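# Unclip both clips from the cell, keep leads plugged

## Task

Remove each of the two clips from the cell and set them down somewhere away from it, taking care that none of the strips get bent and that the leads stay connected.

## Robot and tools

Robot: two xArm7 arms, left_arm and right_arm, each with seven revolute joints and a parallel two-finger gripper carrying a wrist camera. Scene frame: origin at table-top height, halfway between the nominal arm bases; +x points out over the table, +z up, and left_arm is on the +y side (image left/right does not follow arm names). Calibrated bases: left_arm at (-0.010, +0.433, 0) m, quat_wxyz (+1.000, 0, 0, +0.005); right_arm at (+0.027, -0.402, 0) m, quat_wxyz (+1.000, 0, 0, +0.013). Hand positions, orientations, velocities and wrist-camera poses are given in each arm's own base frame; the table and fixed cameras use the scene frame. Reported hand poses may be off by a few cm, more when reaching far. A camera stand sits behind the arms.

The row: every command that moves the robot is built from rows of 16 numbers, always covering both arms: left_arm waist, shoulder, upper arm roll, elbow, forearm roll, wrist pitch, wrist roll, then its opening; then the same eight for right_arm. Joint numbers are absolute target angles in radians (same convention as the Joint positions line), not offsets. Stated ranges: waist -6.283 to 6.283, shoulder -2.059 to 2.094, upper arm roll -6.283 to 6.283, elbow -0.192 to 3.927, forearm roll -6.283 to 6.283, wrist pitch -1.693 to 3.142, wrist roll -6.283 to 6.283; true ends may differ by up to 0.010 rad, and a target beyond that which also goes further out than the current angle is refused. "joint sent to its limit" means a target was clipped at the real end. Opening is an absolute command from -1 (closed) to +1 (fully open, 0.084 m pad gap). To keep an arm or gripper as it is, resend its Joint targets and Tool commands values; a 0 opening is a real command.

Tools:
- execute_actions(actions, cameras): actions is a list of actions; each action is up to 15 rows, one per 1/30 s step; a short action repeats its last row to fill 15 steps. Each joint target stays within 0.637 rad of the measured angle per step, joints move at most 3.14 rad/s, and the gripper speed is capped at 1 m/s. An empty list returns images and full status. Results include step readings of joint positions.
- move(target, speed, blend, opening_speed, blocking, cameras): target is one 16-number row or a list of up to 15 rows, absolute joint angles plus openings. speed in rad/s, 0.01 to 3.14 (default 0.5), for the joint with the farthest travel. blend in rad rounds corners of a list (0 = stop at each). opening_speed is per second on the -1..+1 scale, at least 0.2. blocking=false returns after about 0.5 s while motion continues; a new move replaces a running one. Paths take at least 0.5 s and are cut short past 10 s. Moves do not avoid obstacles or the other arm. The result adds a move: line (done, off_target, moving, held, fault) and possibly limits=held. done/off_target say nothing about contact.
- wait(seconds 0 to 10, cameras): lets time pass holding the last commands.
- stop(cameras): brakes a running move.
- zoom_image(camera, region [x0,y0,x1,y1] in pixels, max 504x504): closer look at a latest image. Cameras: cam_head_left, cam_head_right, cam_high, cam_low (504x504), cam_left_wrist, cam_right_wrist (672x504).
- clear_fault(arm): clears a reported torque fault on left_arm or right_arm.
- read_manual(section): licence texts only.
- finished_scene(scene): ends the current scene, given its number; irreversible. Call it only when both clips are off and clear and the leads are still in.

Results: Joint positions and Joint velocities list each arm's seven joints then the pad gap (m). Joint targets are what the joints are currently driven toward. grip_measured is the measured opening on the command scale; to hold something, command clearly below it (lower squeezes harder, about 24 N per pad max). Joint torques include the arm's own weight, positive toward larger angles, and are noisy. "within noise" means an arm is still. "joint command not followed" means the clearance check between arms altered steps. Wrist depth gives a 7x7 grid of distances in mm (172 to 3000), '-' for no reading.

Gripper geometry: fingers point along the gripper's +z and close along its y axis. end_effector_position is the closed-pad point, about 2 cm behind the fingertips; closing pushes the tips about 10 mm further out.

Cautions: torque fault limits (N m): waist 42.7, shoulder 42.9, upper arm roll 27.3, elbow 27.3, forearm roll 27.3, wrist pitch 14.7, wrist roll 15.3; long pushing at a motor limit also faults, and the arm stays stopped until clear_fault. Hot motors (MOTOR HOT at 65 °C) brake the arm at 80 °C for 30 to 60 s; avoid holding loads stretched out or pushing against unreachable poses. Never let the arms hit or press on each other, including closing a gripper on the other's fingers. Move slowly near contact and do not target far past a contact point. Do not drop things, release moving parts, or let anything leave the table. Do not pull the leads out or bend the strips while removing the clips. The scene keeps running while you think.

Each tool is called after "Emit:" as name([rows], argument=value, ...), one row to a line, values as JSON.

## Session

Emit:
execute_actions(actions=[])

Scene clock: 0.00 s.
left_arm: end_effector_position=(+0.8163, -0.0634, +0.1137) grip_measured=+1.00 end_effector_quat_wxyz=(-0.192, +0.604, +0.350, +0.690) | right_arm: end_effector_position=(+0.6831, +0.1714, +0.1297) grip_measured=+1.00 end_effector_quat_wxyz=(+0.014, +0.839, +0.543, +0.029)
Joint positions: left_arm=[-0.422 1.401 0.27 2.399 1.598 1.111 -2.457 0.084] | right_arm=[0.208 0.904 0.077 2.162 -0.074 1.196 -0.87 0.084]
Joint velocities: within noise
Joint torques (N m): no reading
Wrist depth (mm): cam_left_wrist=[1741 1919 1745 1428 1205 1061 939 / 1749 1914 1673 1386 1166 1028 912 / 1795 1903 1600 1335 1143 1001 890 / 1795 1903 1539 1300 1114 985 874 / 1867 1813 1474 1257 1079 953 850 / 506 1702 1425 1207 1053 936 838 / 388 414 1353 1182 1028 912 825] | cam_right_wrist=[253 255 256 258 260 261 263 / 253 254 256 258 259 261 263 / 252 254 256 257 259 261 263 / 252 254 255 257 258 261 262 / 252 253 255 257 258 260 262 / 251 253 255 256 258 259 262 / 251 253 254 256 257 259 261]
Joint targets: left_arm=[-0.422 1.401 0.270 2.399 1.598 1.111 -2.457] | right_arm=[0.208 0.904 0.077 2.162 -0.074 1.196 -0.870]
Tool commands: left_gripper/opening=+1.0 right_gripper/opening=+1.0

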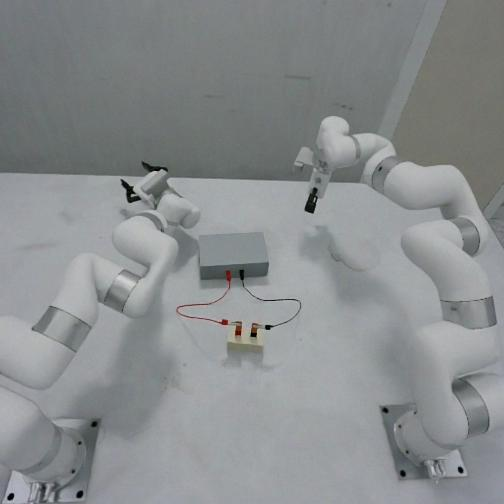

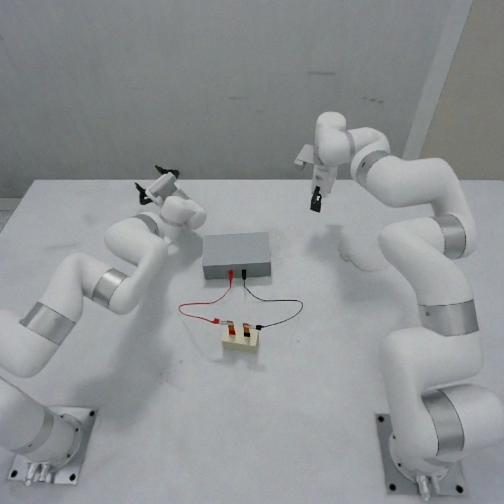

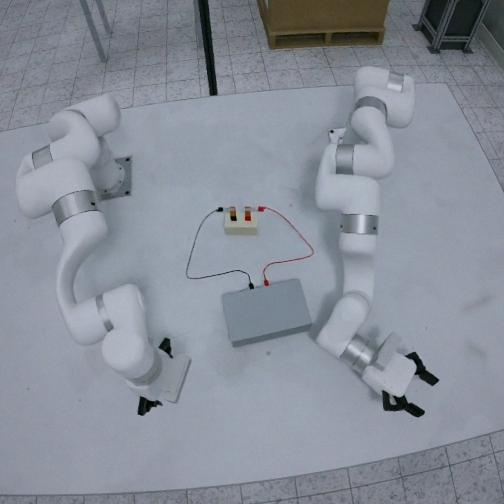

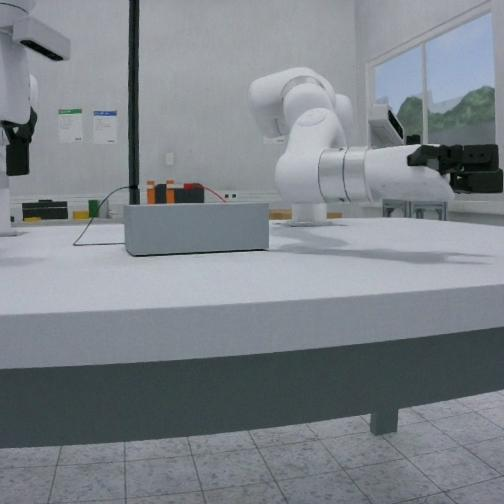

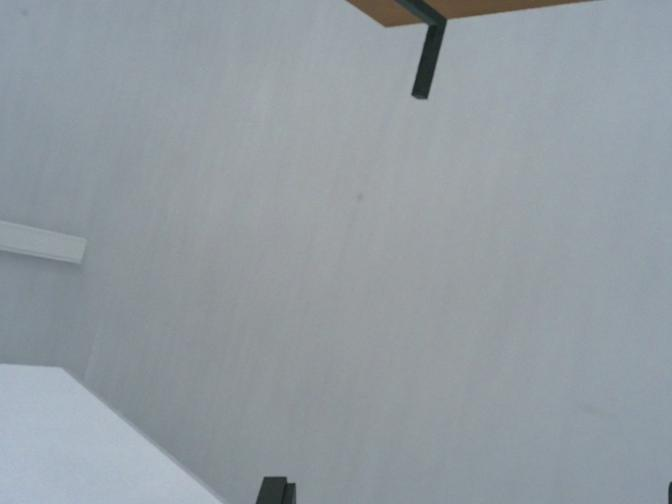

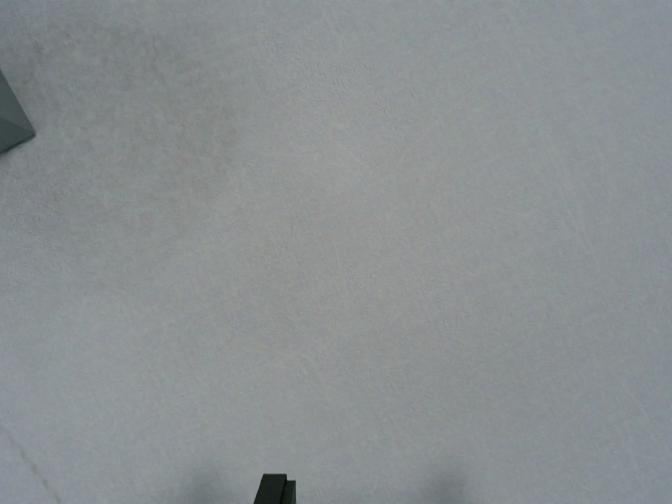

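Emit:
zoom_image(camera="cam_head_left", region=[170, 220, 310, 360])

Emit:
zoom_image(camera="cam_high", region=[180, 190, 320, 330])

Emit:
zoom_image(camera="cam_low", region=[60, 150, 280, 280])

Scaled by 3.600.

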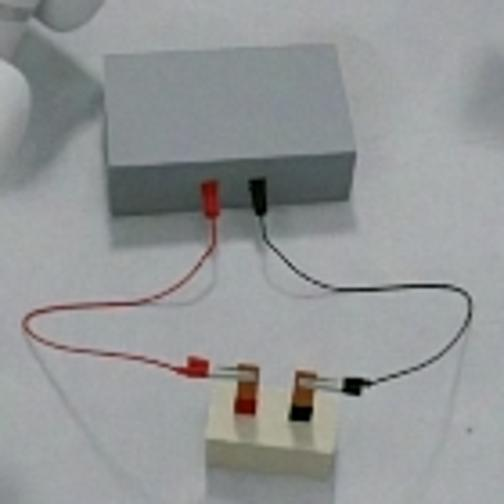

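Scaled by 3.600.

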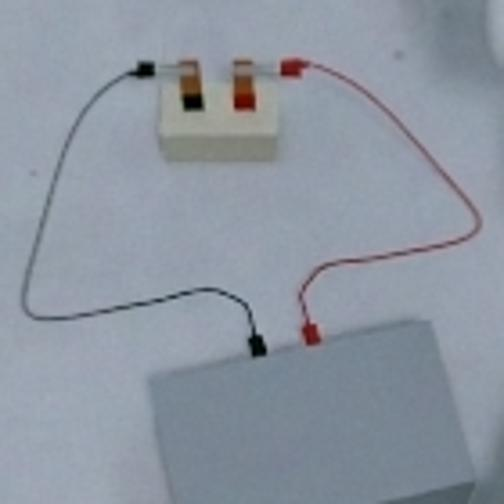

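Scaled by 2.291.

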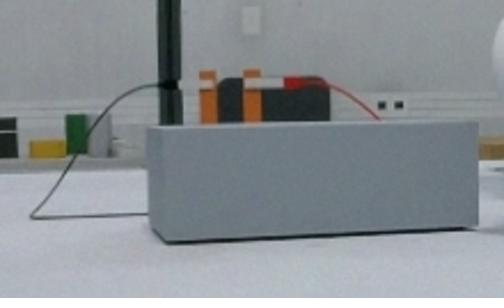

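Emit:
move([
  [-0.422,-0.2,0.1,1.0,0.6,1.17,-0.9,0, 0.15,-0.2,0,0.876,0,1.076,-0.8,0],
  [-0.9223,-0.1841,0,0.9834,0,1.1675,0.6535,-0.3,0.15,-0.3,0,0.876,0,1.176,-0.8,-0.3],
], speed=0.8, blend=0.1, cameras=["cam_left_wrist","cam_head_left"])

Scene clock: 6.03 s.
left_arm: end_effector_position=(+0.2533, -0.3343, +0.2500) grip_measured=-0.32 end_effector_quat_wxyz=(+0.000, +0.705, -0.709, +0.000) | right_arm: end_effector_position=(+0.3812, +0.0576, +0.2507) grip_measured=-0.32 end_effector_quat_wxyz=(+0.000, +0.889, +0.457, +0.000)
Joint positions: left_arm=[-0.922 -0.184 0 0.983 0 1.167 0.654 0.03] | right_arm=[0.15 -0.3 0 0.876 0 1.176 -0.8 0.03]
Joint torques (N m): left_arm=[-1.08 -13.55 -0.48 16.4 -0.22 -1.89 0.24] | right_arm=[-1.33 -13.03 -0.64 11.39 0.97 -1.13 0.19]
Wrist depth (mm): cam_left_wrist=[377 377 377 377 378 377 377 / 377 377 378 377 378 378 378 / 378 378 379 378 378 378 378 / 379 378 379 334 379 379 379 / 379 379 379 379 379 380 380 / 379 380 380 380 381 381 381 / 380 380 380 381 380 381 381] | cam_right_wrist=[376 376 374 375 375 374 374 / 378 377 376 377 377 375 375 / 379 378 378 378 377 377 376 / 380 380 378 378 378 378 378 / 381 381 380 380 379 379 378 / 381 382 381 380 380 380 379 / 383 383 382 382 381 381 381]
Joint targets: left_arm=[-0.922 -0.184 0.000 0.983 0.000 1.168 0.654] | right_arm=[0.150 -0.300 0.000 0.876 0.000 1.176 -0.800]
move: done
Images, in order (width x height): cam_head_left 504x504, cam_left_wrist 672x504.

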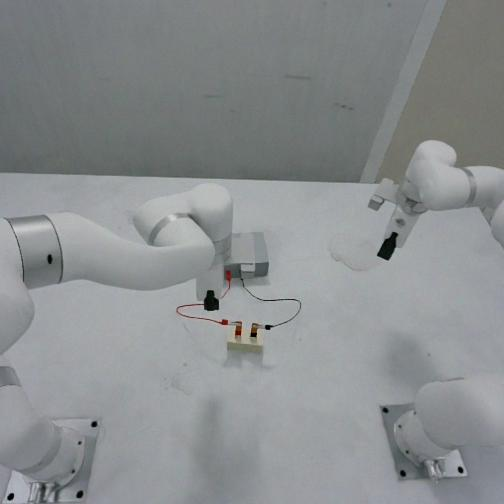

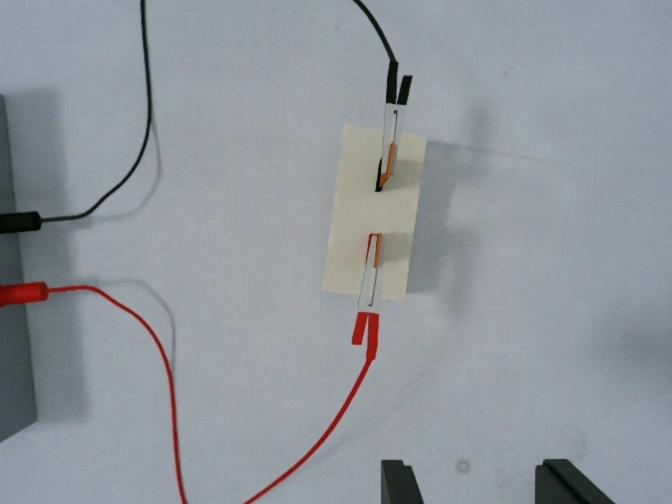

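Emit:
move(target=[-0.9167,0.0593,0,0.8865,0,0.8272,0.7900,-0.3,0.15,-0.3,0,0.876,0,1.176,-0.8,-0.3], speed=0.2, cameras=["cam_left_wrist","cam_low"])

Emit:
zoom_image(camera="cam_left_wrist", region=[350, 254, 600, 504])

Emit:
zoom_image(camera="cam_low", region=[100, 120, 260, 260])

Scene clock: 8.80 s.
left_arm: end_effector_position=(+0.2740, -0.3574, +0.1301) grip_measured=-0.32 end_effector_quat_wxyz=(+0.000, -0.657, +0.753, +0.000) | right_arm: end_effector_position=(+0.3812, +0.0576, +0.2507) grip_measured=-0.32 end_effector_quat_wxyz=(+0.000, +0.889, +0.457, +0.000)
Joint positions: left_arm=[-0.917 0.059 0 0.887 0 0.827 0.79 0.03] | right_arm=[0.15 -0.3 0 0.876 0 1.176 -0.8 0.03]
Joint torques (N m): left_arm=[0.7 -17.09 -0.01 14.6 -0.1 -2.03 0.33] | right_arm=[-1 -12.39 -0.55 11.52 0.85 -1.52 0.49]
Wrist depth (mm): cam_left_wrist=[257 257 258 258 258 258 258 / 258 258 258 258 258 258 258 / 258 259 259 259 214 258 259 / 259 259 259 259 214 259 259 / 259 259 259 259 214 259 260 / 260 260 260 260 260 260 260 / 260 260 260 260 260 260 260] | cam_right_wrist=[377 376 375 375 376 374 374 / 378 376 377 376 376 376 375 / 379 378 378 377 377 377 376 / 380 379 379 379 378 377 378 / 381 381 380 379 379 379 378 / 381 380 381 380 381 379 379 / 382 382 382 381 381 381 380]
Joint targets: left_arm=[-0.917 0.059 0.000 0.886 0.000 0.827 0.790] | right_arm=[0.150 -0.300 0.000 0.876 0.000 1.176 -0.800]
move: done
Images, in order (width x height): cam_low 504x504, cam_left_wrist 672x504.

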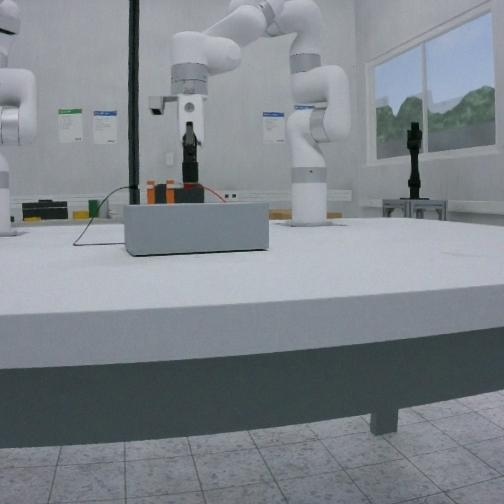

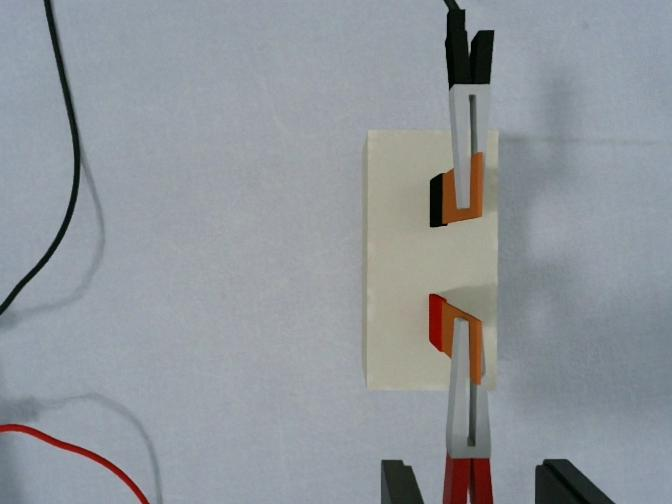

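Scaled by 2.016.

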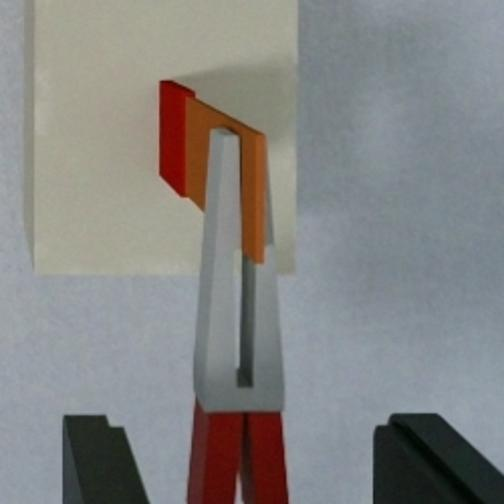

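Scaled by 3.150.

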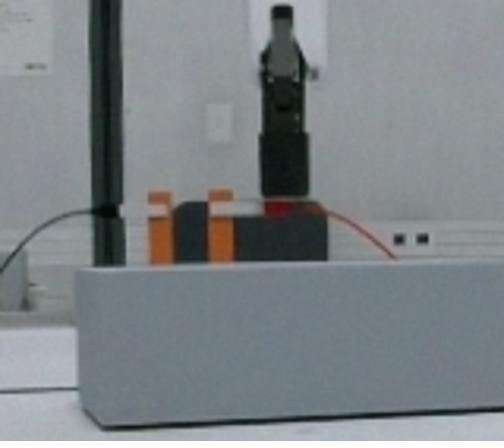

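Emit:
move([
  [-0.9112,0.0792,0,0.8577,0,0.7785,0.7955,-0.3,0.15,-0.3,0,0.876,0,1.176,-0.8,-0.3],
  [-0.9112,0.0792,0,0.8577,0,0.7785,0.7955,-0.6,0.15,-0.3,0,0.876,0,1.176,-0.8,-0.3],
], speed=0.1, opening_speed=0.4, cameras=["cam_left_wrist","cam_low"])

Emit:
zoom_image(camera="cam_left_wrist", region=[400, 304, 600, 504])

Emit:
zoom_image(camera="cam_low", region=[100, 120, 260, 260])

Scene clock: 11.23 s.
left_arm: end_effector_position=(+0.2740, -0.3534, +0.1140) grip_measured=-0.62 end_effector_quat_wxyz=(+0.000, -0.657, +0.753, +0.000) | right_arm: end_effector_position=(+0.3812, +0.0576, +0.2507) grip_measured=-0.32 end_effector_quat_wxyz=(+0.000, +0.889, +0.457, +0.000)
Joint positions: left_arm=[-0.911 0.079 0 0.858 0 0.778 0.796 0.017] | right_arm=[0.15 -0.3 0 0.876 0 1.176 -0.8 0.03]
Joint torques (N m): left_arm=[0.87 -17.24 0.08 14.23 0.08 -1.92 0.33] | right_arm=[-1.27 -11.89 -0.36 11.42 0.58 -1.46 0.11]
Wrist depth (mm): cam_left_wrist=[241 241 242 242 242 242 242 / 242 242 242 242 242 242 242 / 242 242 242 242 198 242 243 / 243 243 243 243 198 243 243 / 243 244 243 243 198 243 243 / 243 243 244 243 244 244 244 / 244 244 244 - - 244 244] | cam_right_wrist=[377 376 376 375 375 375 374 / 378 377 376 376 376 376 376 / 379 378 378 377 377 377 377 / 380 379 379 380 379 378 378 / 381 380 380 380 378 378 379 / 382 382 381 382 380 380 380 / 384 382 383 382 380 380 380]
Joint targets: left_arm=[-0.911 0.079 0.000 0.858 0.000 0.778 0.796] | right_arm=[0.150 -0.300 0.000 0.876 0.000 1.176 -0.800]
move: done
Images, in order (width x height): cam_low 504x504, cam_left_wrist 672x504.

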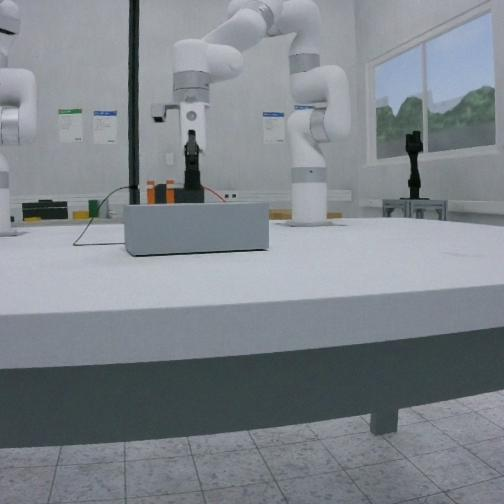

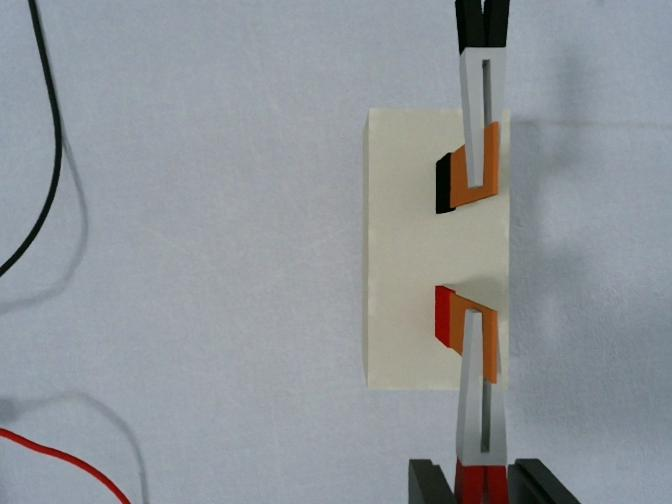

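Scaled by 2.520.

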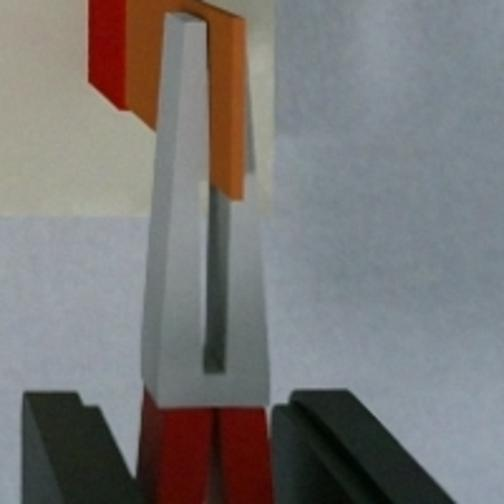

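Scaled by 3.150.

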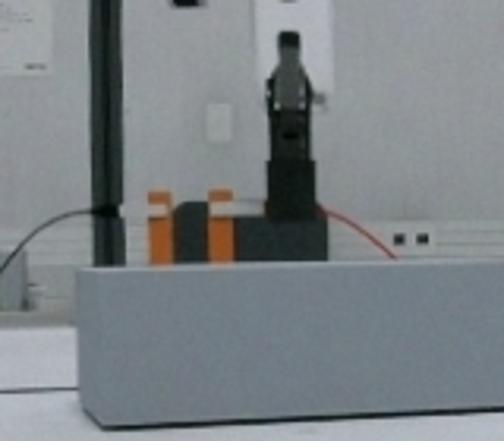

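Emit:
move(target=[-0.9112,0.0792,0,0.8577,0,0.7785,0.7955,-0.78,0.15,-0.3,0,0.876,0,1.176,-0.8,-0.3], opening_speed=0.2, cameras=["cam_left_wrist"])

Emit:
zoom_image(camera="cam_left_wrist", region=[400, 254, 600, 504])

Emit:
move(target=[-0.9112,0.0792,0,0.8577,0,0.7785,0.7955,-0.95,0.15,-0.3,0,0.876,0,1.176,-0.8,-0.3], opening_speed=0.2, cameras=["cam_left_wrist"])

Emit:
zoom_image(camera="cam_left_wrist", region=[400, 254, 600, 504])

Scene clock: 12.67 s.
left_arm: end_effector_position=(+0.2740, -0.3534, +0.1140) grip_measured=-0.79 end_effector_quat_wxyz=(+0.000, -0.657, +0.753, +0.000) | right_arm: end_effector_position=(+0.3812, +0.0576, +0.2507) grip_measured=-0.32 end_effector_quat_wxyz=(+0.000, +0.889, +0.457, +0.000)
Joint positions: left_arm=[-0.911 0.079 0 0.858 0 0.778 0.796 0.009] | right_arm=[0.15 -0.3 0 0.876 0 1.176 -0.8 0.03]
Joint torques (N m): left_arm=[0.66 -17.34 0.04 14.58 0.12 -1.88 0.35] | right_arm=[-0.84 -11.8 -0.39 11.58 0.65 -1.49 0.15]
Wrist depth (mm): cam_left_wrist=[241 242 242 242 242 242 242 / 242 242 242 242 242 242 242 / 242 242 243 242 198 243 243 / 242 243 243 243 198 243 243 / 243 243 243 243 198 243 243 / 243 244 243 244 244 244 244 / 244 244 244 - - 244 244] | cam_right_wrist=[375 375 375 375 375 374 374 / 378 378 376 376 376 375 374 / 379 379 378 378 377 377 376 / 380 379 379 379 377 377 377 / 380 380 380 380 379 379 378 / 381 381 380 380 380 380 380 / 382 382 381 382 381 381 380]
Joint targets: left_arm=[-0.911 0.079 0.000 0.858 0.000 0.778 0.796] | right_arm=[0.150 -0.300 0.000 0.876 0.000 1.176 -0.800]
move: done
Images, in order (width x height): cam_left_wrist 672x504.

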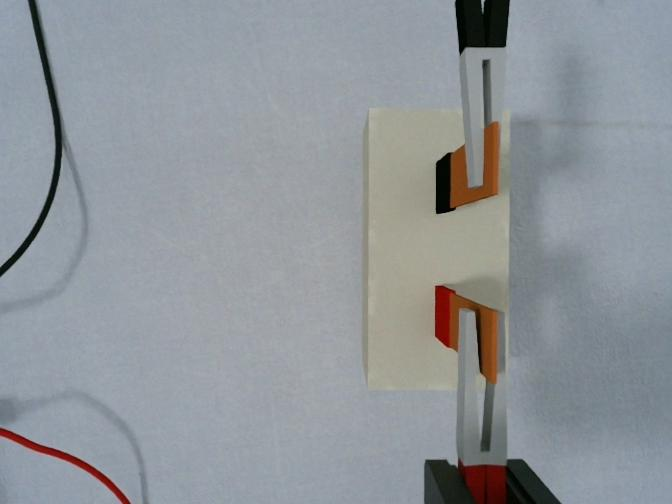

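Scaled by 2.016.

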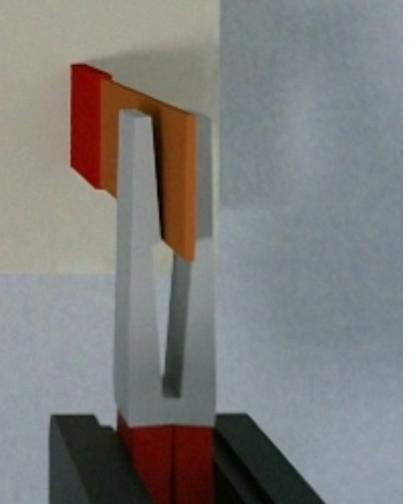

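Scene clock: 13.73 s.
left_arm: end_effector_position=(+0.2740, -0.3534, +0.1140) grip_measured=-0.83 end_effector_quat_wxyz=(+0.000, -0.657, +0.753, +0.000) | right_arm: end_effector_position=(+0.3812, +0.0576, +0.2507) grip_measured=-0.32 end_effector_quat_wxyz=(+0.000, +0.889, +0.457, +0.000)
Joint positions: left_arm=[-0.911 0.079 0 0.858 0 0.778 0.796 0.008] | right_arm=[0.15 -0.3 0 0.876 0 1.176 -0.8 0.03]
Joint torques (N m): left_arm=[-0.06 -17.53 -0.08 14.95 0.03 -1.86 0.24] | right_arm=[-0.77 -11.66 -0.46 11.63 0.52 -1.42 -0.03]
Wrist depth (mm): cam_left_wrist=[242 242 241 242 242 242 242 / 242 242 242 242 242 242 242 / 242 242 242 242 198 242 242 / 243 242 243 243 198 243 243 / 243 243 243 243 198 243 243 / 244 243 244 244 243 244 244 / 244 244 244 - - 244 244] | cam_right_wrist=[377 376 375 375 375 375 374 / 378 378 376 376 376 376 375 / 378 378 379 378 377 377 376 / 379 379 378 379 378 378 378 / 380 381 381 381 379 379 378 / 382 382 380 381 380 381 379 / 383 383 382 382 381 381 380]
Joint targets: left_arm=[-0.911 0.079 0.000 0.858 0.000 0.778 0.796] | right_arm=[0.150 -0.300 0.000 0.876 0.000 1.176 -0.800]
move: done
Images, in order (width x height): cam_left_wrist 672x504.

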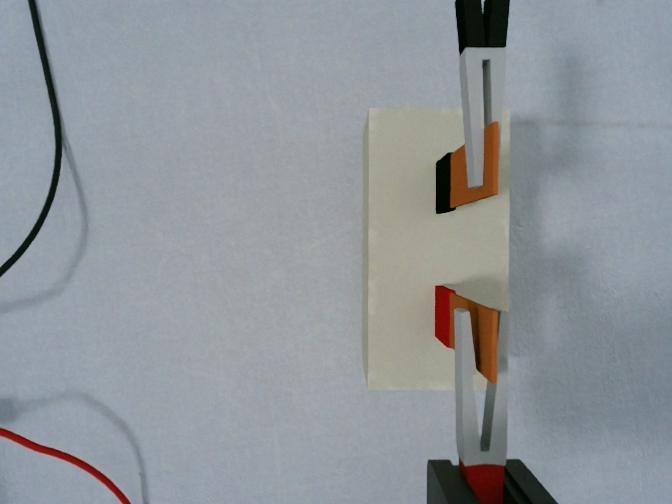

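Scaled by 2.016.

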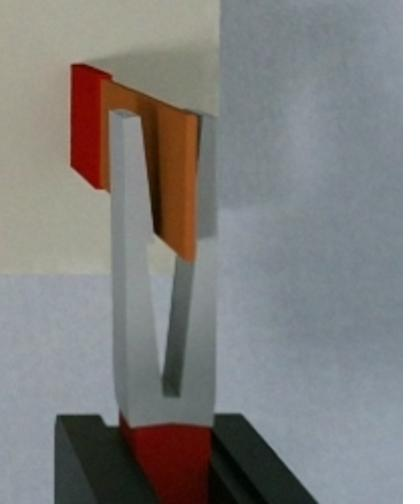

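Emit:
move([
  [-0.9125,0.0775,0,0.8556,0,0.7781,0.7942,-0.95,0.15,-0.3,0,0.876,0,1.176,-0.8,-0.3],
  [-0.8929,0.0524,0,0.8246,0,0.7722,0.8138,-0.95,0.15,-0.3,0,0.876,0,1.176,-0.8,-0.3],
  [-0.8709,0.0261,0,0.7923,0,0.7662,0.8358,-0.95,0.15,-0.3,0,0.876,0,1.176,-0.8,-0.3],
  [-0.8353,-0.0139,0,0.7450,0,0.7589,0.8714,-0.95,0.15,-0.3,0,0.876,0,1.176,-0.8,-0.3],
], speed=0.07, blend=0.002, cameras=["cam_left_wrist","cam_low"])

Scene clock: 16.83 s.
left_arm: end_effector_position=(+0.2793, -0.3087, +0.1140) grip_measured=-0.83 end_effector_quat_wxyz=(+0.000, -0.657, +0.753, +0.000) | right_arm: end_effector_position=(+0.3812, +0.0576, +0.2507) grip_measured=-0.32 end_effector_quat_wxyz=(+0.000, +0.889, +0.457, +0.000)
Joint positions: left_arm=[-0.835 -0.014 0 0.745 0 0.759 0.871 0.008] | right_arm=[0.15 -0.3 0 0.876 0 1.176 -0.8 0.03]
Joint torques (N m): left_arm=[0.78 -16.78 -0.05 14.11 0.05 -2.03 0.35] | right_arm=[-0.77 -12.01 -0.36 11.46 0.3 -1.47 0.03]
Wrist depth (mm): cam_left_wrist=[241 242 242 242 197 242 242 / 242 242 242 242 197 242 242 / 242 242 243 242 198 243 243 / 243 243 243 243 243 243 243 / 243 243 243 243 243 243 243 / 243 243 243 243 244 244 244 / 244 244 244 - - 244 244] | cam_right_wrist=[376 376 375 374 375 374 375 / 378 378 376 376 376 375 376 / 379 378 378 377 377 377 377 / 379 379 379 379 378 378 377 / 381 381 380 380 379 379 378 / 381 380 381 381 380 380 379 / 383 383 382 383 381 380 380]
Joint targets: left_arm=[-0.835 -0.014 0.000 0.745 0.000 0.759 0.871] | right_arm=[0.150 -0.300 0.000 0.876 0.000 1.176 -0.800]
move: done; blend cut to 0.001 rad at target 1
Images, in order (width x height): cam_low 504x504, cam_left_wrist 672x504.

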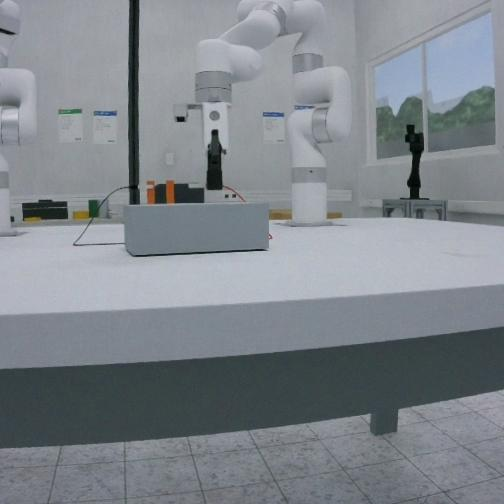

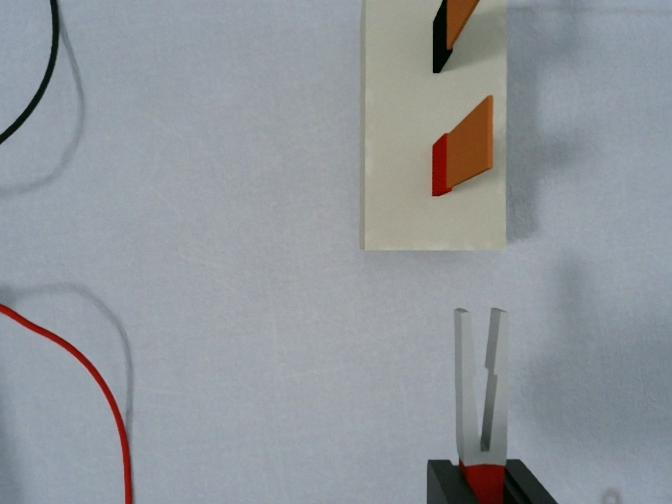

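Emit:
move([
  [-0.8260,0.0899,0,0.6949,0,0.6050,0.8807,-0.95,0.15,-0.3,0,0.876,0,1.176,-0.8,-0.3],
  [-0.8260,0.2019,0,0.6820,0,0.4801,0.8807,-0.95,0.15,-0.3,0,0.876,0,1.176,-0.8,-0.3],
], speed=0.12, blend=0.02)

Emit:
move(target=[-0.8260,0.2019,0,0.6820,0,0.4801,0.8807,-0.4,0.15,-0.3,0,0.876,0,1.176,-0.8,-0.3], opening_speed=0.2, cameras=["cam_left_wrist"])

Emit:
move(target=[-0.8260,-0.0910,0,0.7774,0,0.8684,0.8807,-0.4,0.15,-0.3,0,0.876,0,1.176,-0.8,-0.3], speed=0.25, cameras=["cam_left_wrist","cam_head_left"])

Scene clock: 19.83 s.
left_arm: end_effector_position=(+0.2800, -0.3037, +0.0241) grip_measured=-0.83 end_effector_quat_wxyz=(+0.000, -0.657, +0.753, +0.000) | right_arm: end_effector_position=(+0.3812, +0.0576, +0.2507) grip_measured=-0.32 end_effector_quat_wxyz=(+0.000, +0.889, +0.457, +0.000)
Joint positions: left_arm=[-0.826 0.202 0 0.682 0 0.48 0.881 0.008] | right_arm=[0.15 -0.3 0 0.876 0 1.176 -0.8 0.03]
Joint torques (N m): left_arm=[0.86 -17.07 -0.11 11.61 0.11 -1.98 0.31] | right_arm=[-0.55 -12.2 -0.43 11.59 0.17 -1.49 0.04]
Wrist depth (mm): cam_left_wrist=[- - - - - - - / - - - - - - - / - - - - - - - / - - - - - - - / - - - - - - - / - - - - - - - / - - - - - - -] | cam_right_wrist=[377 377 376 375 375 376 374 / 378 378 376 376 376 376 375 / 379 378 378 378 377 378 375 / 380 379 378 379 378 377 377 / 381 380 380 379 379 378 379 / 381 382 381 380 381 380 379 / 383 382 382 381 381 380 381]
Joint targets: left_arm=[-0.826 0.202 0.000 0.682 0.000 0.480 0.881] | right_arm=[0.150 -0.300 0.000 0.876 0.000 1.176 -0.800]
move: done

Scene clock: 22.80 s.
left_arm: end_effector_position=(+0.2800, -0.3037, +0.0240) grip_measured=-0.42 end_effector_quat_wxyz=(+0.000, -0.657, +0.753, +0.000) | right_arm: end_effector_position=(+0.3812, +0.0576, +0.2507) grip_measured=-0.32 end_effector_quat_wxyz=(+0.000, +0.889, +0.457, +0.000)
Joint positions: left_arm=[-0.826 0.202 0 0.682 0 0.48 0.881 0.026] | right_arm=[0.15 -0.3 0 0.876 0 1.176 -0.8 0.03]
Joint torques (N m): left_arm=[0.7 -17.07 -0.36 11.58 0.08 -1.89 0.3] | right_arm=[-0.86 -11.7 0 11.45 0.13 -1.33 -0.1]
Wrist depth (mm): cam_left_wrist=[- - - - - - - / - - - - - - - / - - - - - - - / - - - - - - - / - - - - - - - / - - - - - - - / - - - - - - -] | cam_right_wrist=[376 376 375 375 375 375 374 / 378 378 377 376 376 376 376 / 378 378 377 378 378 377 376 / 380 379 379 379 378 377 377 / 380 381 380 379 378 379 378 / 383 381 380 380 380 380 379 / 383 382 381 382 381 381 380]
Joint targets: left_arm=[-0.826 0.202 0.000 0.682 0.000 0.480 0.881] | right_arm=[0.150 -0.300 0.000 0.876 0.000 1.176 -0.800]
move: done
Images, in order (width x height): cam_left_wrist 672x504.

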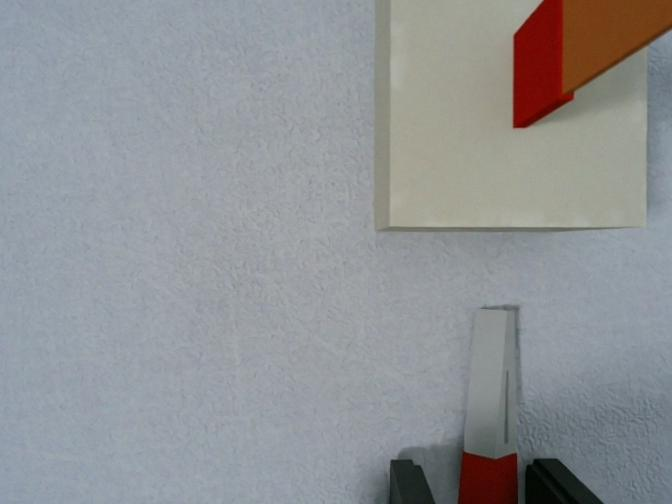

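Scene clock: 24.80 s.
left_arm: end_effector_position=(+0.2800, -0.3038, +0.1499) grip_measured=-0.42 end_effector_quat_wxyz=(+0.000, -0.657, +0.753, +0.000) | right_arm: end_effector_position=(+0.3812, +0.0576, +0.2507) grip_measured=-0.32 end_effector_quat_wxyz=(+0.000, +0.889, +0.457, +0.000)
Joint positions: left_arm=[-0.826 -0.091 0 0.777 0 0.868 0.881 0.026] | right_arm=[0.15 -0.3 0 0.876 0 1.176 -0.8 0.03]
Joint torques (N m): left_arm=[0.4 -15.95 -0.22 15.83 0.01 -1.52 0.25] | right_arm=[-0.2 -12.15 -0.14 11.46 0.24 -1.42 -0.07]
Wrist depth (mm): cam_left_wrist=[277 277 278 277 232 278 278 / 277 278 278 278 233 278 278 / 278 278 278 278 233 279 279 / 278 279 279 279 279 279 279 / 279 279 279 279 279 279 280 / 279 279 280 280 280 279 280 / 280 280 280 280 280 280 281] | cam_right_wrist=[377 376 375 376 375 375 374 / 378 377 376 377 376 375 375 / 379 378 378 377 377 376 376 / 380 380 380 378 378 377 377 / 380 380 379 380 379 380 379 / 382 381 381 380 381 379 379 / 382 383 382 381 381 380 381]
Joint targets: left_arm=[-0.826 -0.091 0.000 0.777 0.000 0.868 0.881] | right_arm=[0.150 -0.300 0.000 0.876 0.000 1.176 -0.800]
move: done
Images, in order (width x height): cam_head_left 504x504, cam_left_wrist 672x504.

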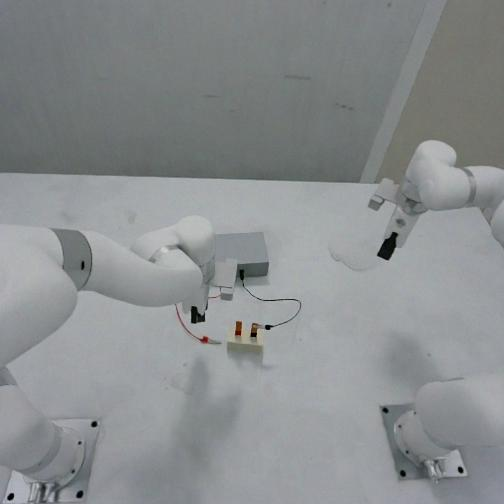

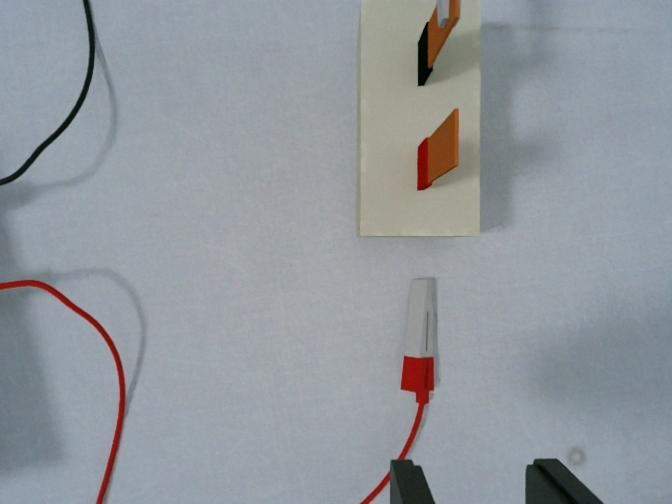

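Emit:
move([
  [-0.8260,0.2019,0,0.6820,0,0.4801,0.8807,-0.4,0.15,-0.3,0,0.876,0,1.176,-0.8,-0.3],
  [-0.8260,0.2019,0,0.6820,0,0.4801,0.8807,-0.8,0.15,-0.3,0,0.876,0,1.176,-0.8,-0.3],
], speed=0.25, opening_speed=0.4)

Emit:
move([
  [-0.7915,0.1745,0,0.6413,0,0.4668,0.9152,-0.8,0.15,-0.3,0,0.876,0,1.176,-0.8,-0.3],
  [-0.7915,0.1745,0,0.6413,0,0.4668,0.9152,-0.4,0.15,-0.3,0,0.876,0,1.176,-0.8,-0.3],
  [-0.7915,-0.1279,0,0.7386,0,0.8665,0.9152,-0.4,0.15,-0.3,0,0.876,0,1.176,-0.8,-0.3],
], speed=[0.05,0.2,0.25], opening_speed=0.3, cameras=["cam_left_wrist"])

Scene clock: 28.70 s.
left_arm: end_effector_position=(+0.2800, -0.3037, +0.0240) grip_measured=-0.77 end_effector_quat_wxyz=(+0.000, -0.657, +0.753, +0.000) | right_arm: end_effector_position=(+0.3812, +0.0576, +0.2507) grip_measured=-0.32 end_effector_quat_wxyz=(+0.000, +0.889, +0.457, +0.000)
Joint positions: left_arm=[-0.826 0.202 0 0.682 0 0.48 0.881 0.01] | right_arm=[0.15 -0.3 0 0.876 0 1.176 -0.8 0.03]
Joint torques (N m): left_arm=[-0.03 -17.06 -0.27 11.6 0.06 -1.79 0.28] | right_arm=[-0.38 -11.9 -0.14 11.34 0.12 -1.38 -0.06]
Wrist depth (mm): cam_left_wrist=[- - - - - - - / - - - - - - - / - - - - - - - / - - - - - - - / - - - - - - - / - - - - - - - / - - - - - - -] | cam_right_wrist=[376 376 376 375 375 375 374 / 379 377 377 376 376 375 376 / 379 377 378 377 377 377 377 / 380 379 379 379 378 378 377 / 381 380 380 380 379 379 379 / 381 382 381 380 379 380 380 / 383 382 382 381 381 381 380]
Joint targets: left_arm=[-0.826 0.202 0.000 0.682 0.000 0.480 0.881] | right_arm=[0.150 -0.300 0.000 0.876 0.000 1.176 -0.800]
move: done

Scene clock: 33.43 s.
left_arm: end_effector_position=(+0.2824, -0.2859, +0.1501) grip_measured=-0.42 end_effector_quat_wxyz=(+0.000, -0.657, +0.753, +0.000) | right_arm: end_effector_position=(+0.3812, +0.0576, +0.2507) grip_measured=-0.32 end_effector_quat_wxyz=(+0.000, +0.889, +0.457, +0.000)
Joint positions: left_arm=[-0.792 -0.128 0 0.739 0 0.866 0.915 0.026] | right_arm=[0.15 -0.3 0 0.876 0 1.176 -0.8 0.03]
Joint torques (N m): left_arm=[-0.28 -15.11 0.17 15.83 0.06 -1.47 0.18] | right_arm=[-0.2 -12.21 -0.21 11.24 0.29 -1.38 -0.18]
Wrist depth (mm): cam_left_wrist=[277 278 277 277 233 278 278 / 277 278 278 278 233 279 278 / 278 278 278 278 255 279 279 / 278 279 279 279 279 279 280 / 279 279 279 279 279 280 279 / 280 280 280 280 280 280 280 / 280 280 280 280 280 280 280] | cam_right_wrist=[377 377 376 375 375 374 375 / 378 377 376 376 375 376 375 / 378 379 378 377 377 376 376 / 380 379 379 378 378 378 377 / 381 380 380 380 379 379 379 / 381 382 381 380 379 379 379 / 382 383 383 381 382 381 380]
Joint targets: left_arm=[-0.792 -0.128 0.000 0.739 0.000 0.867 0.915] | right_arm=[0.150 -0.300 0.000 0.876 0.000 1.176 -0.800]
move: done
Images, in order (width x height): cam_left_wrist 672x504.

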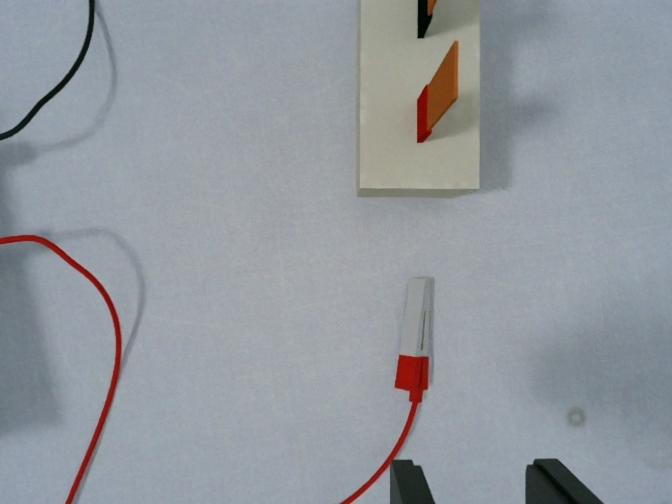

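Emit:
move([
  [-0.45,-0.25,0,0.8761,0,1.126,0.88,-0.4, 0.35,-0.28,0,0.9,0,1.18,-0.75,-0.3],
  [-0.20,-0.298,0,0.876,0,1.174,0.88,-0.4,0.9448,-0.177,0,0.9904,0,1.1674,-0.4691,-0.3],
  [-0.20,-0.298,0,0.876,0,1.174,0.88,-0.4,0.9448,-0.0472,0,0.7936,0,0.8408,-0.4691,-0.3],
], speed=[0.6,0.6,0.3], blend=0.05, cameras=["cam_right_wrist","cam_low","cam_head_right"])

Emit:
zoom_image(camera="cam_right_wrist", region=[350, 254, 600, 504])

Emit:
zoom_image(camera="cam_low", region=[60, 120, 220, 260])

Scene clock: 37.67 s.
left_arm: end_effector_position=(+0.3783, -0.0767, +0.2501) grip_measured=-0.42 end_effector_quat_wxyz=(+0.000, +0.858, -0.514, +0.000) | right_arm: end_effector_position=(+0.2470, +0.3416, +0.1400) grip_measured=-0.32 end_effector_quat_wxyz=(+0.000, +0.760, +0.650, +0.000)
Joint positions: left_arm=[-0.2 -0.298 0 0.876 0 1.174 0.88 0.026] | right_arm=[0.945 -0.047 0 0.794 0 0.841 -0.469 0.03]
Joint torques (N m): left_arm=[0.71 -12.72 -0.43 16.12 0.09 -1.46 -0.17] | right_arm=[0.9 -15.27 0.52 10.19 0.15 -1.61 -0.02]
Wrist depth (mm): cam_left_wrist=[376 378 378 378 377 378 378 / 378 377 378 378 378 378 378 / 377 378 379 378 379 378 379 / 379 379 379 379 379 379 379 / 379 379 380 379 380 380 380 / 380 380 380 380 380 380 380 / 380 380 381 380 380 381 381] | cam_right_wrist=[266 266 266 266 265 265 265 / 267 267 267 266 266 266 266 / 268 268 267 267 222 267 267 / 268 268 268 268 223 267 267 / 269 269 269 269 223 268 268 / 270 270 270 270 269 268 269 / 271 270 270 270 270 270 269]
Joint targets: left_arm=[-0.200 -0.298 0.000 0.876 0.000 1.174 0.880] | right_arm=[0.945 -0.047 0.000 0.794 0.000 0.841 -0.469]
move: done
Images, in order (width x height): cam_head_right 504x504, cam_low 504x504, cam_right_wrist 672x504.

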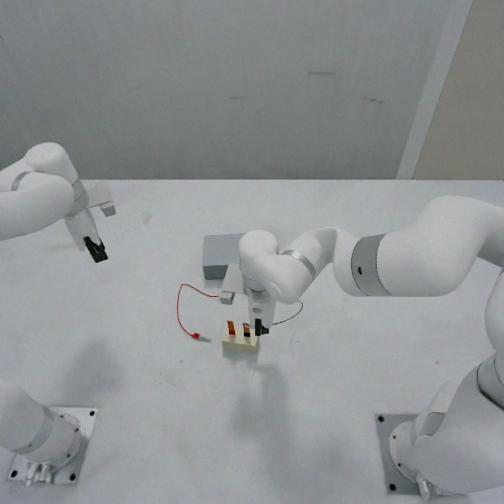

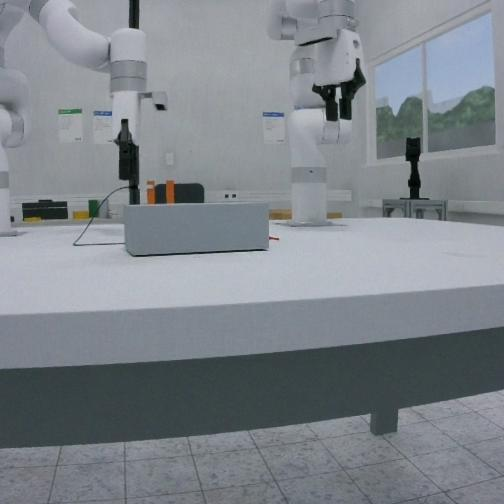

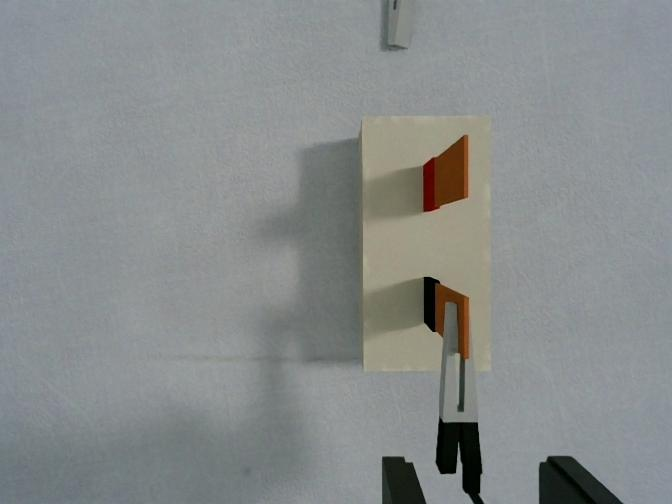

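Scaled by 2.016.

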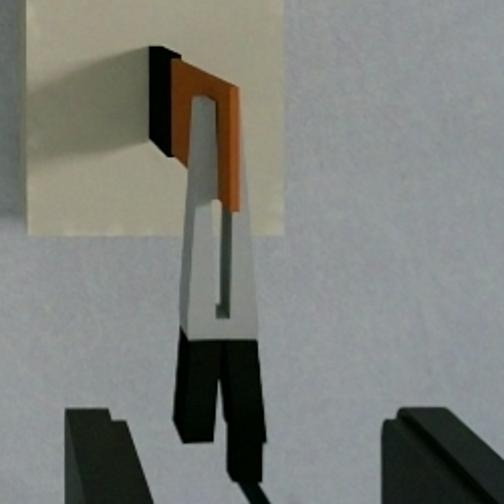

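Scaled by 3.150.

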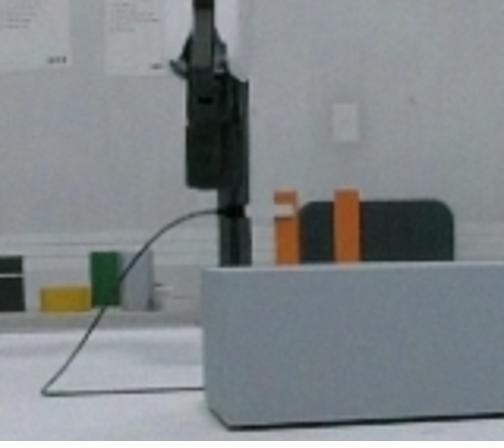

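Emit:
move([
  [-0.20,-0.298,0,0.876,0,1.174,0.88,-0.4,0.9464,0.0070,0,0.7680,0,0.7610,-0.4675,-0.3],
  [-0.20,-0.298,0,0.876,0,1.174,0.88,-0.4,0.9464,0.0070,0,0.7680,0,0.7610,-0.4675,-0.6],
], speed=0.1, opening_speed=0.4, cameras=["cam_right_wrist","cam_low"])

Emit:
zoom_image(camera="cam_right_wrist", region=[400, 254, 600, 504])

Emit:
zoom_image(camera="cam_low", region=[60, 120, 220, 260])

Scene clock: 40.47 s.
left_arm: end_effector_position=(+0.3783, -0.0767, +0.2501) grip_measured=-0.42 end_effector_quat_wxyz=(+0.000, +0.858, -0.514, +0.000) | right_arm: end_effector_position=(+0.2472, +0.3431, +0.1136) grip_measured=-0.62 end_effector_quat_wxyz=(+0.000, +0.760, +0.650, +0.000)
Joint positions: left_arm=[-0.2 -0.298 0 0.876 0 1.174 0.88 0.026] | right_arm=[0.946 0.007 0 0.768 0 0.761 -0.467 0.017]
Joint torques (N m): left_arm=[0.79 -12.81 -0.31 16.22 0.04 -1.47 -0.06] | right_arm=[0.74 -15.78 0.64 9.65 0.36 -1.59 0.48]
Wrist depth (mm): cam_left_wrist=[377 377 377 378 377 378 378 / 377 378 377 378 378 378 378 / 379 378 378 379 379 379 379 / 379 379 378 379 379 379 380 / 379 379 380 380 380 380 380 / 380 380 380 380 380 381 380 / 380 380 380 381 382 381 381] | cam_right_wrist=[240 240 239 239 239 239 239 / 241 241 240 240 240 240 240 / 241 241 241 241 196 240 240 / 242 242 242 241 196 241 241 / 243 242 242 242 197 241 241 / 243 243 243 243 243 243 242 / 244 244 243 243 243 242 243]
Joint targets: left_arm=[-0.200 -0.298 0.000 0.876 0.000 1.174 0.880] | right_arm=[0.946 0.007 0.000 0.768 0.000 0.761 -0.468]
move: done
Images, in order (width x height): cam_low 504x504, cam_right_wrist 672x504.

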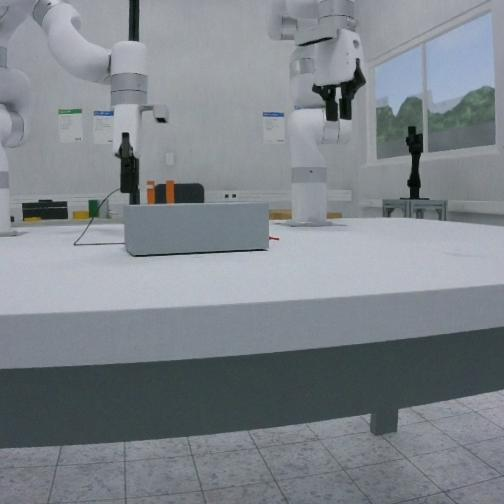

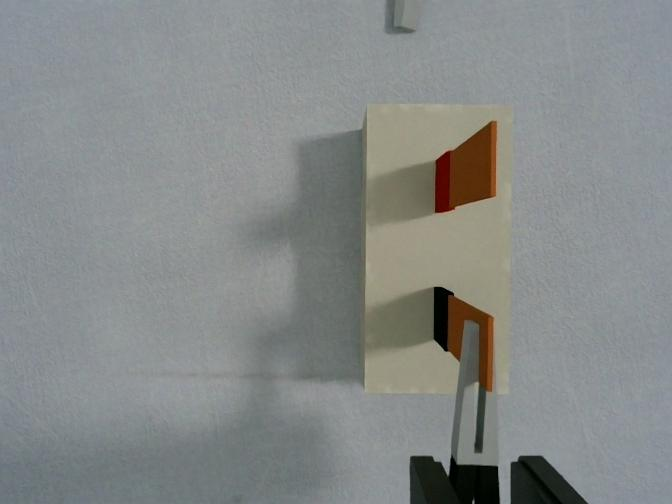

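Scaled by 2.016.

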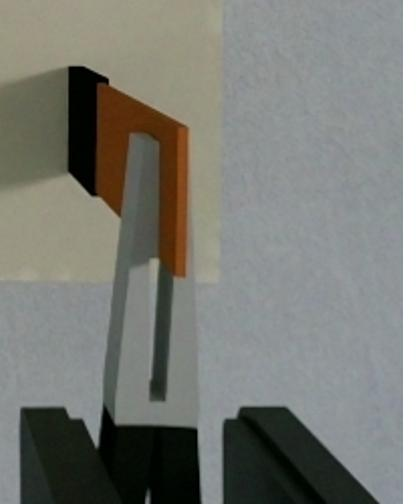

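Scaled by 3.150.

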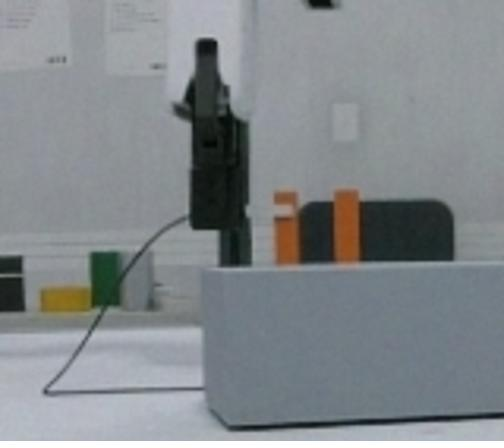

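Emit:
move([
  [-0.20,-0.298,0,0.876,0,1.174,0.88,-0.4,0.9490,0.0056,0,0.7661,0,0.7605,-0.4649,-0.6],
  [-0.20,-0.298,0,0.876,0,1.174,0.88,-0.4,0.9490,0.0056,0,0.7661,0,0.7605,-0.4649,-0.74],
], speed=0.1, opening_speed=0.2, cameras=["cam_right_wrist"])

Emit:
zoom_image(camera="cam_right_wrist", region=[400, 254, 600, 504])

Scene clock: 42.87 s.
left_arm: end_effector_position=(+0.3783, -0.0767, +0.2501) grip_measured=-0.42 end_effector_quat_wxyz=(+0.000, +0.858, -0.514, +0.000) | right_arm: end_effector_position=(+0.2460, +0.3433, +0.1135) grip_measured=-0.76 end_effector_quat_wxyz=(+0.000, +0.760, +0.650, +0.000)
Joint positions: left_arm=[-0.2 -0.298 0 0.876 0 1.174 0.88 0.026] | right_arm=[0.949 0.006 0 0.766 0 0.76 -0.465 0.011]
Joint torques (N m): left_arm=[0.77 -12.57 -0.33 16.12 0.07 -1.47 0.01] | right_arm=[-0.1 -16.91 0.62 10.13 0.68 -1.52 0.46]
Wrist depth (mm): cam_left_wrist=[377 377 377 377 377 378 377 / 378 378 377 378 378 378 378 / 378 378 378 378 379 379 379 / 378 378 378 379 379 379 379 / 379 380 380 380 379 380 380 / 380 380 380 380 380 381 380 / 381 380 381 381 381 381 382] | cam_right_wrist=[240 240 240 239 239 239 239 / 241 241 240 240 239 240 239 / 241 241 241 241 195 240 240 / 242 242 241 241 195 241 241 / 242 242 242 242 195 241 241 / 243 243 243 243 196 242 242 / 244 244 244 243 - 243 243]
Joint targets: left_arm=[-0.200 -0.298 0.000 0.876 0.000 1.174 0.880] | right_arm=[0.949 0.006 0.000 0.766 0.000 0.760 -0.465]
move: done
Images, in order (width x height): cam_right_wrist 672x504.

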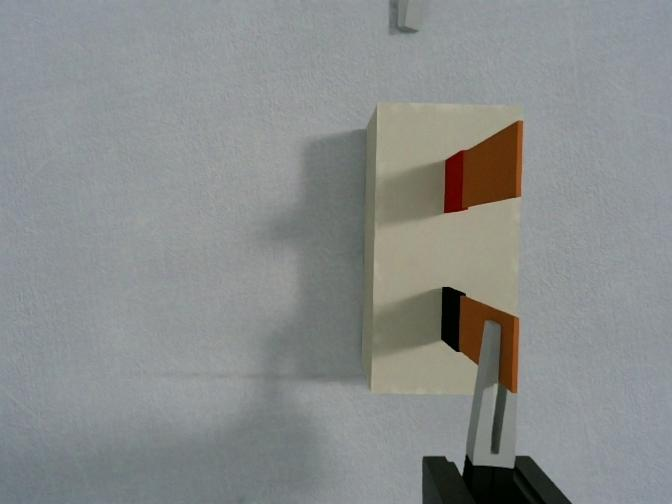

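Scaled by 2.016.

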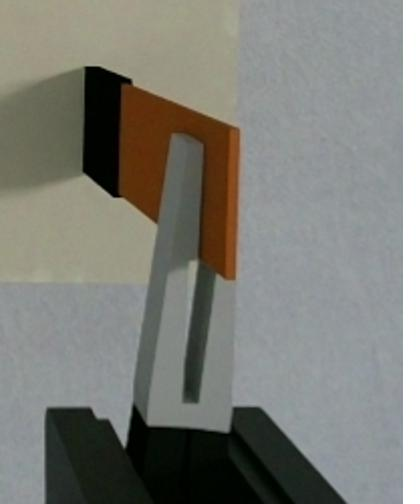

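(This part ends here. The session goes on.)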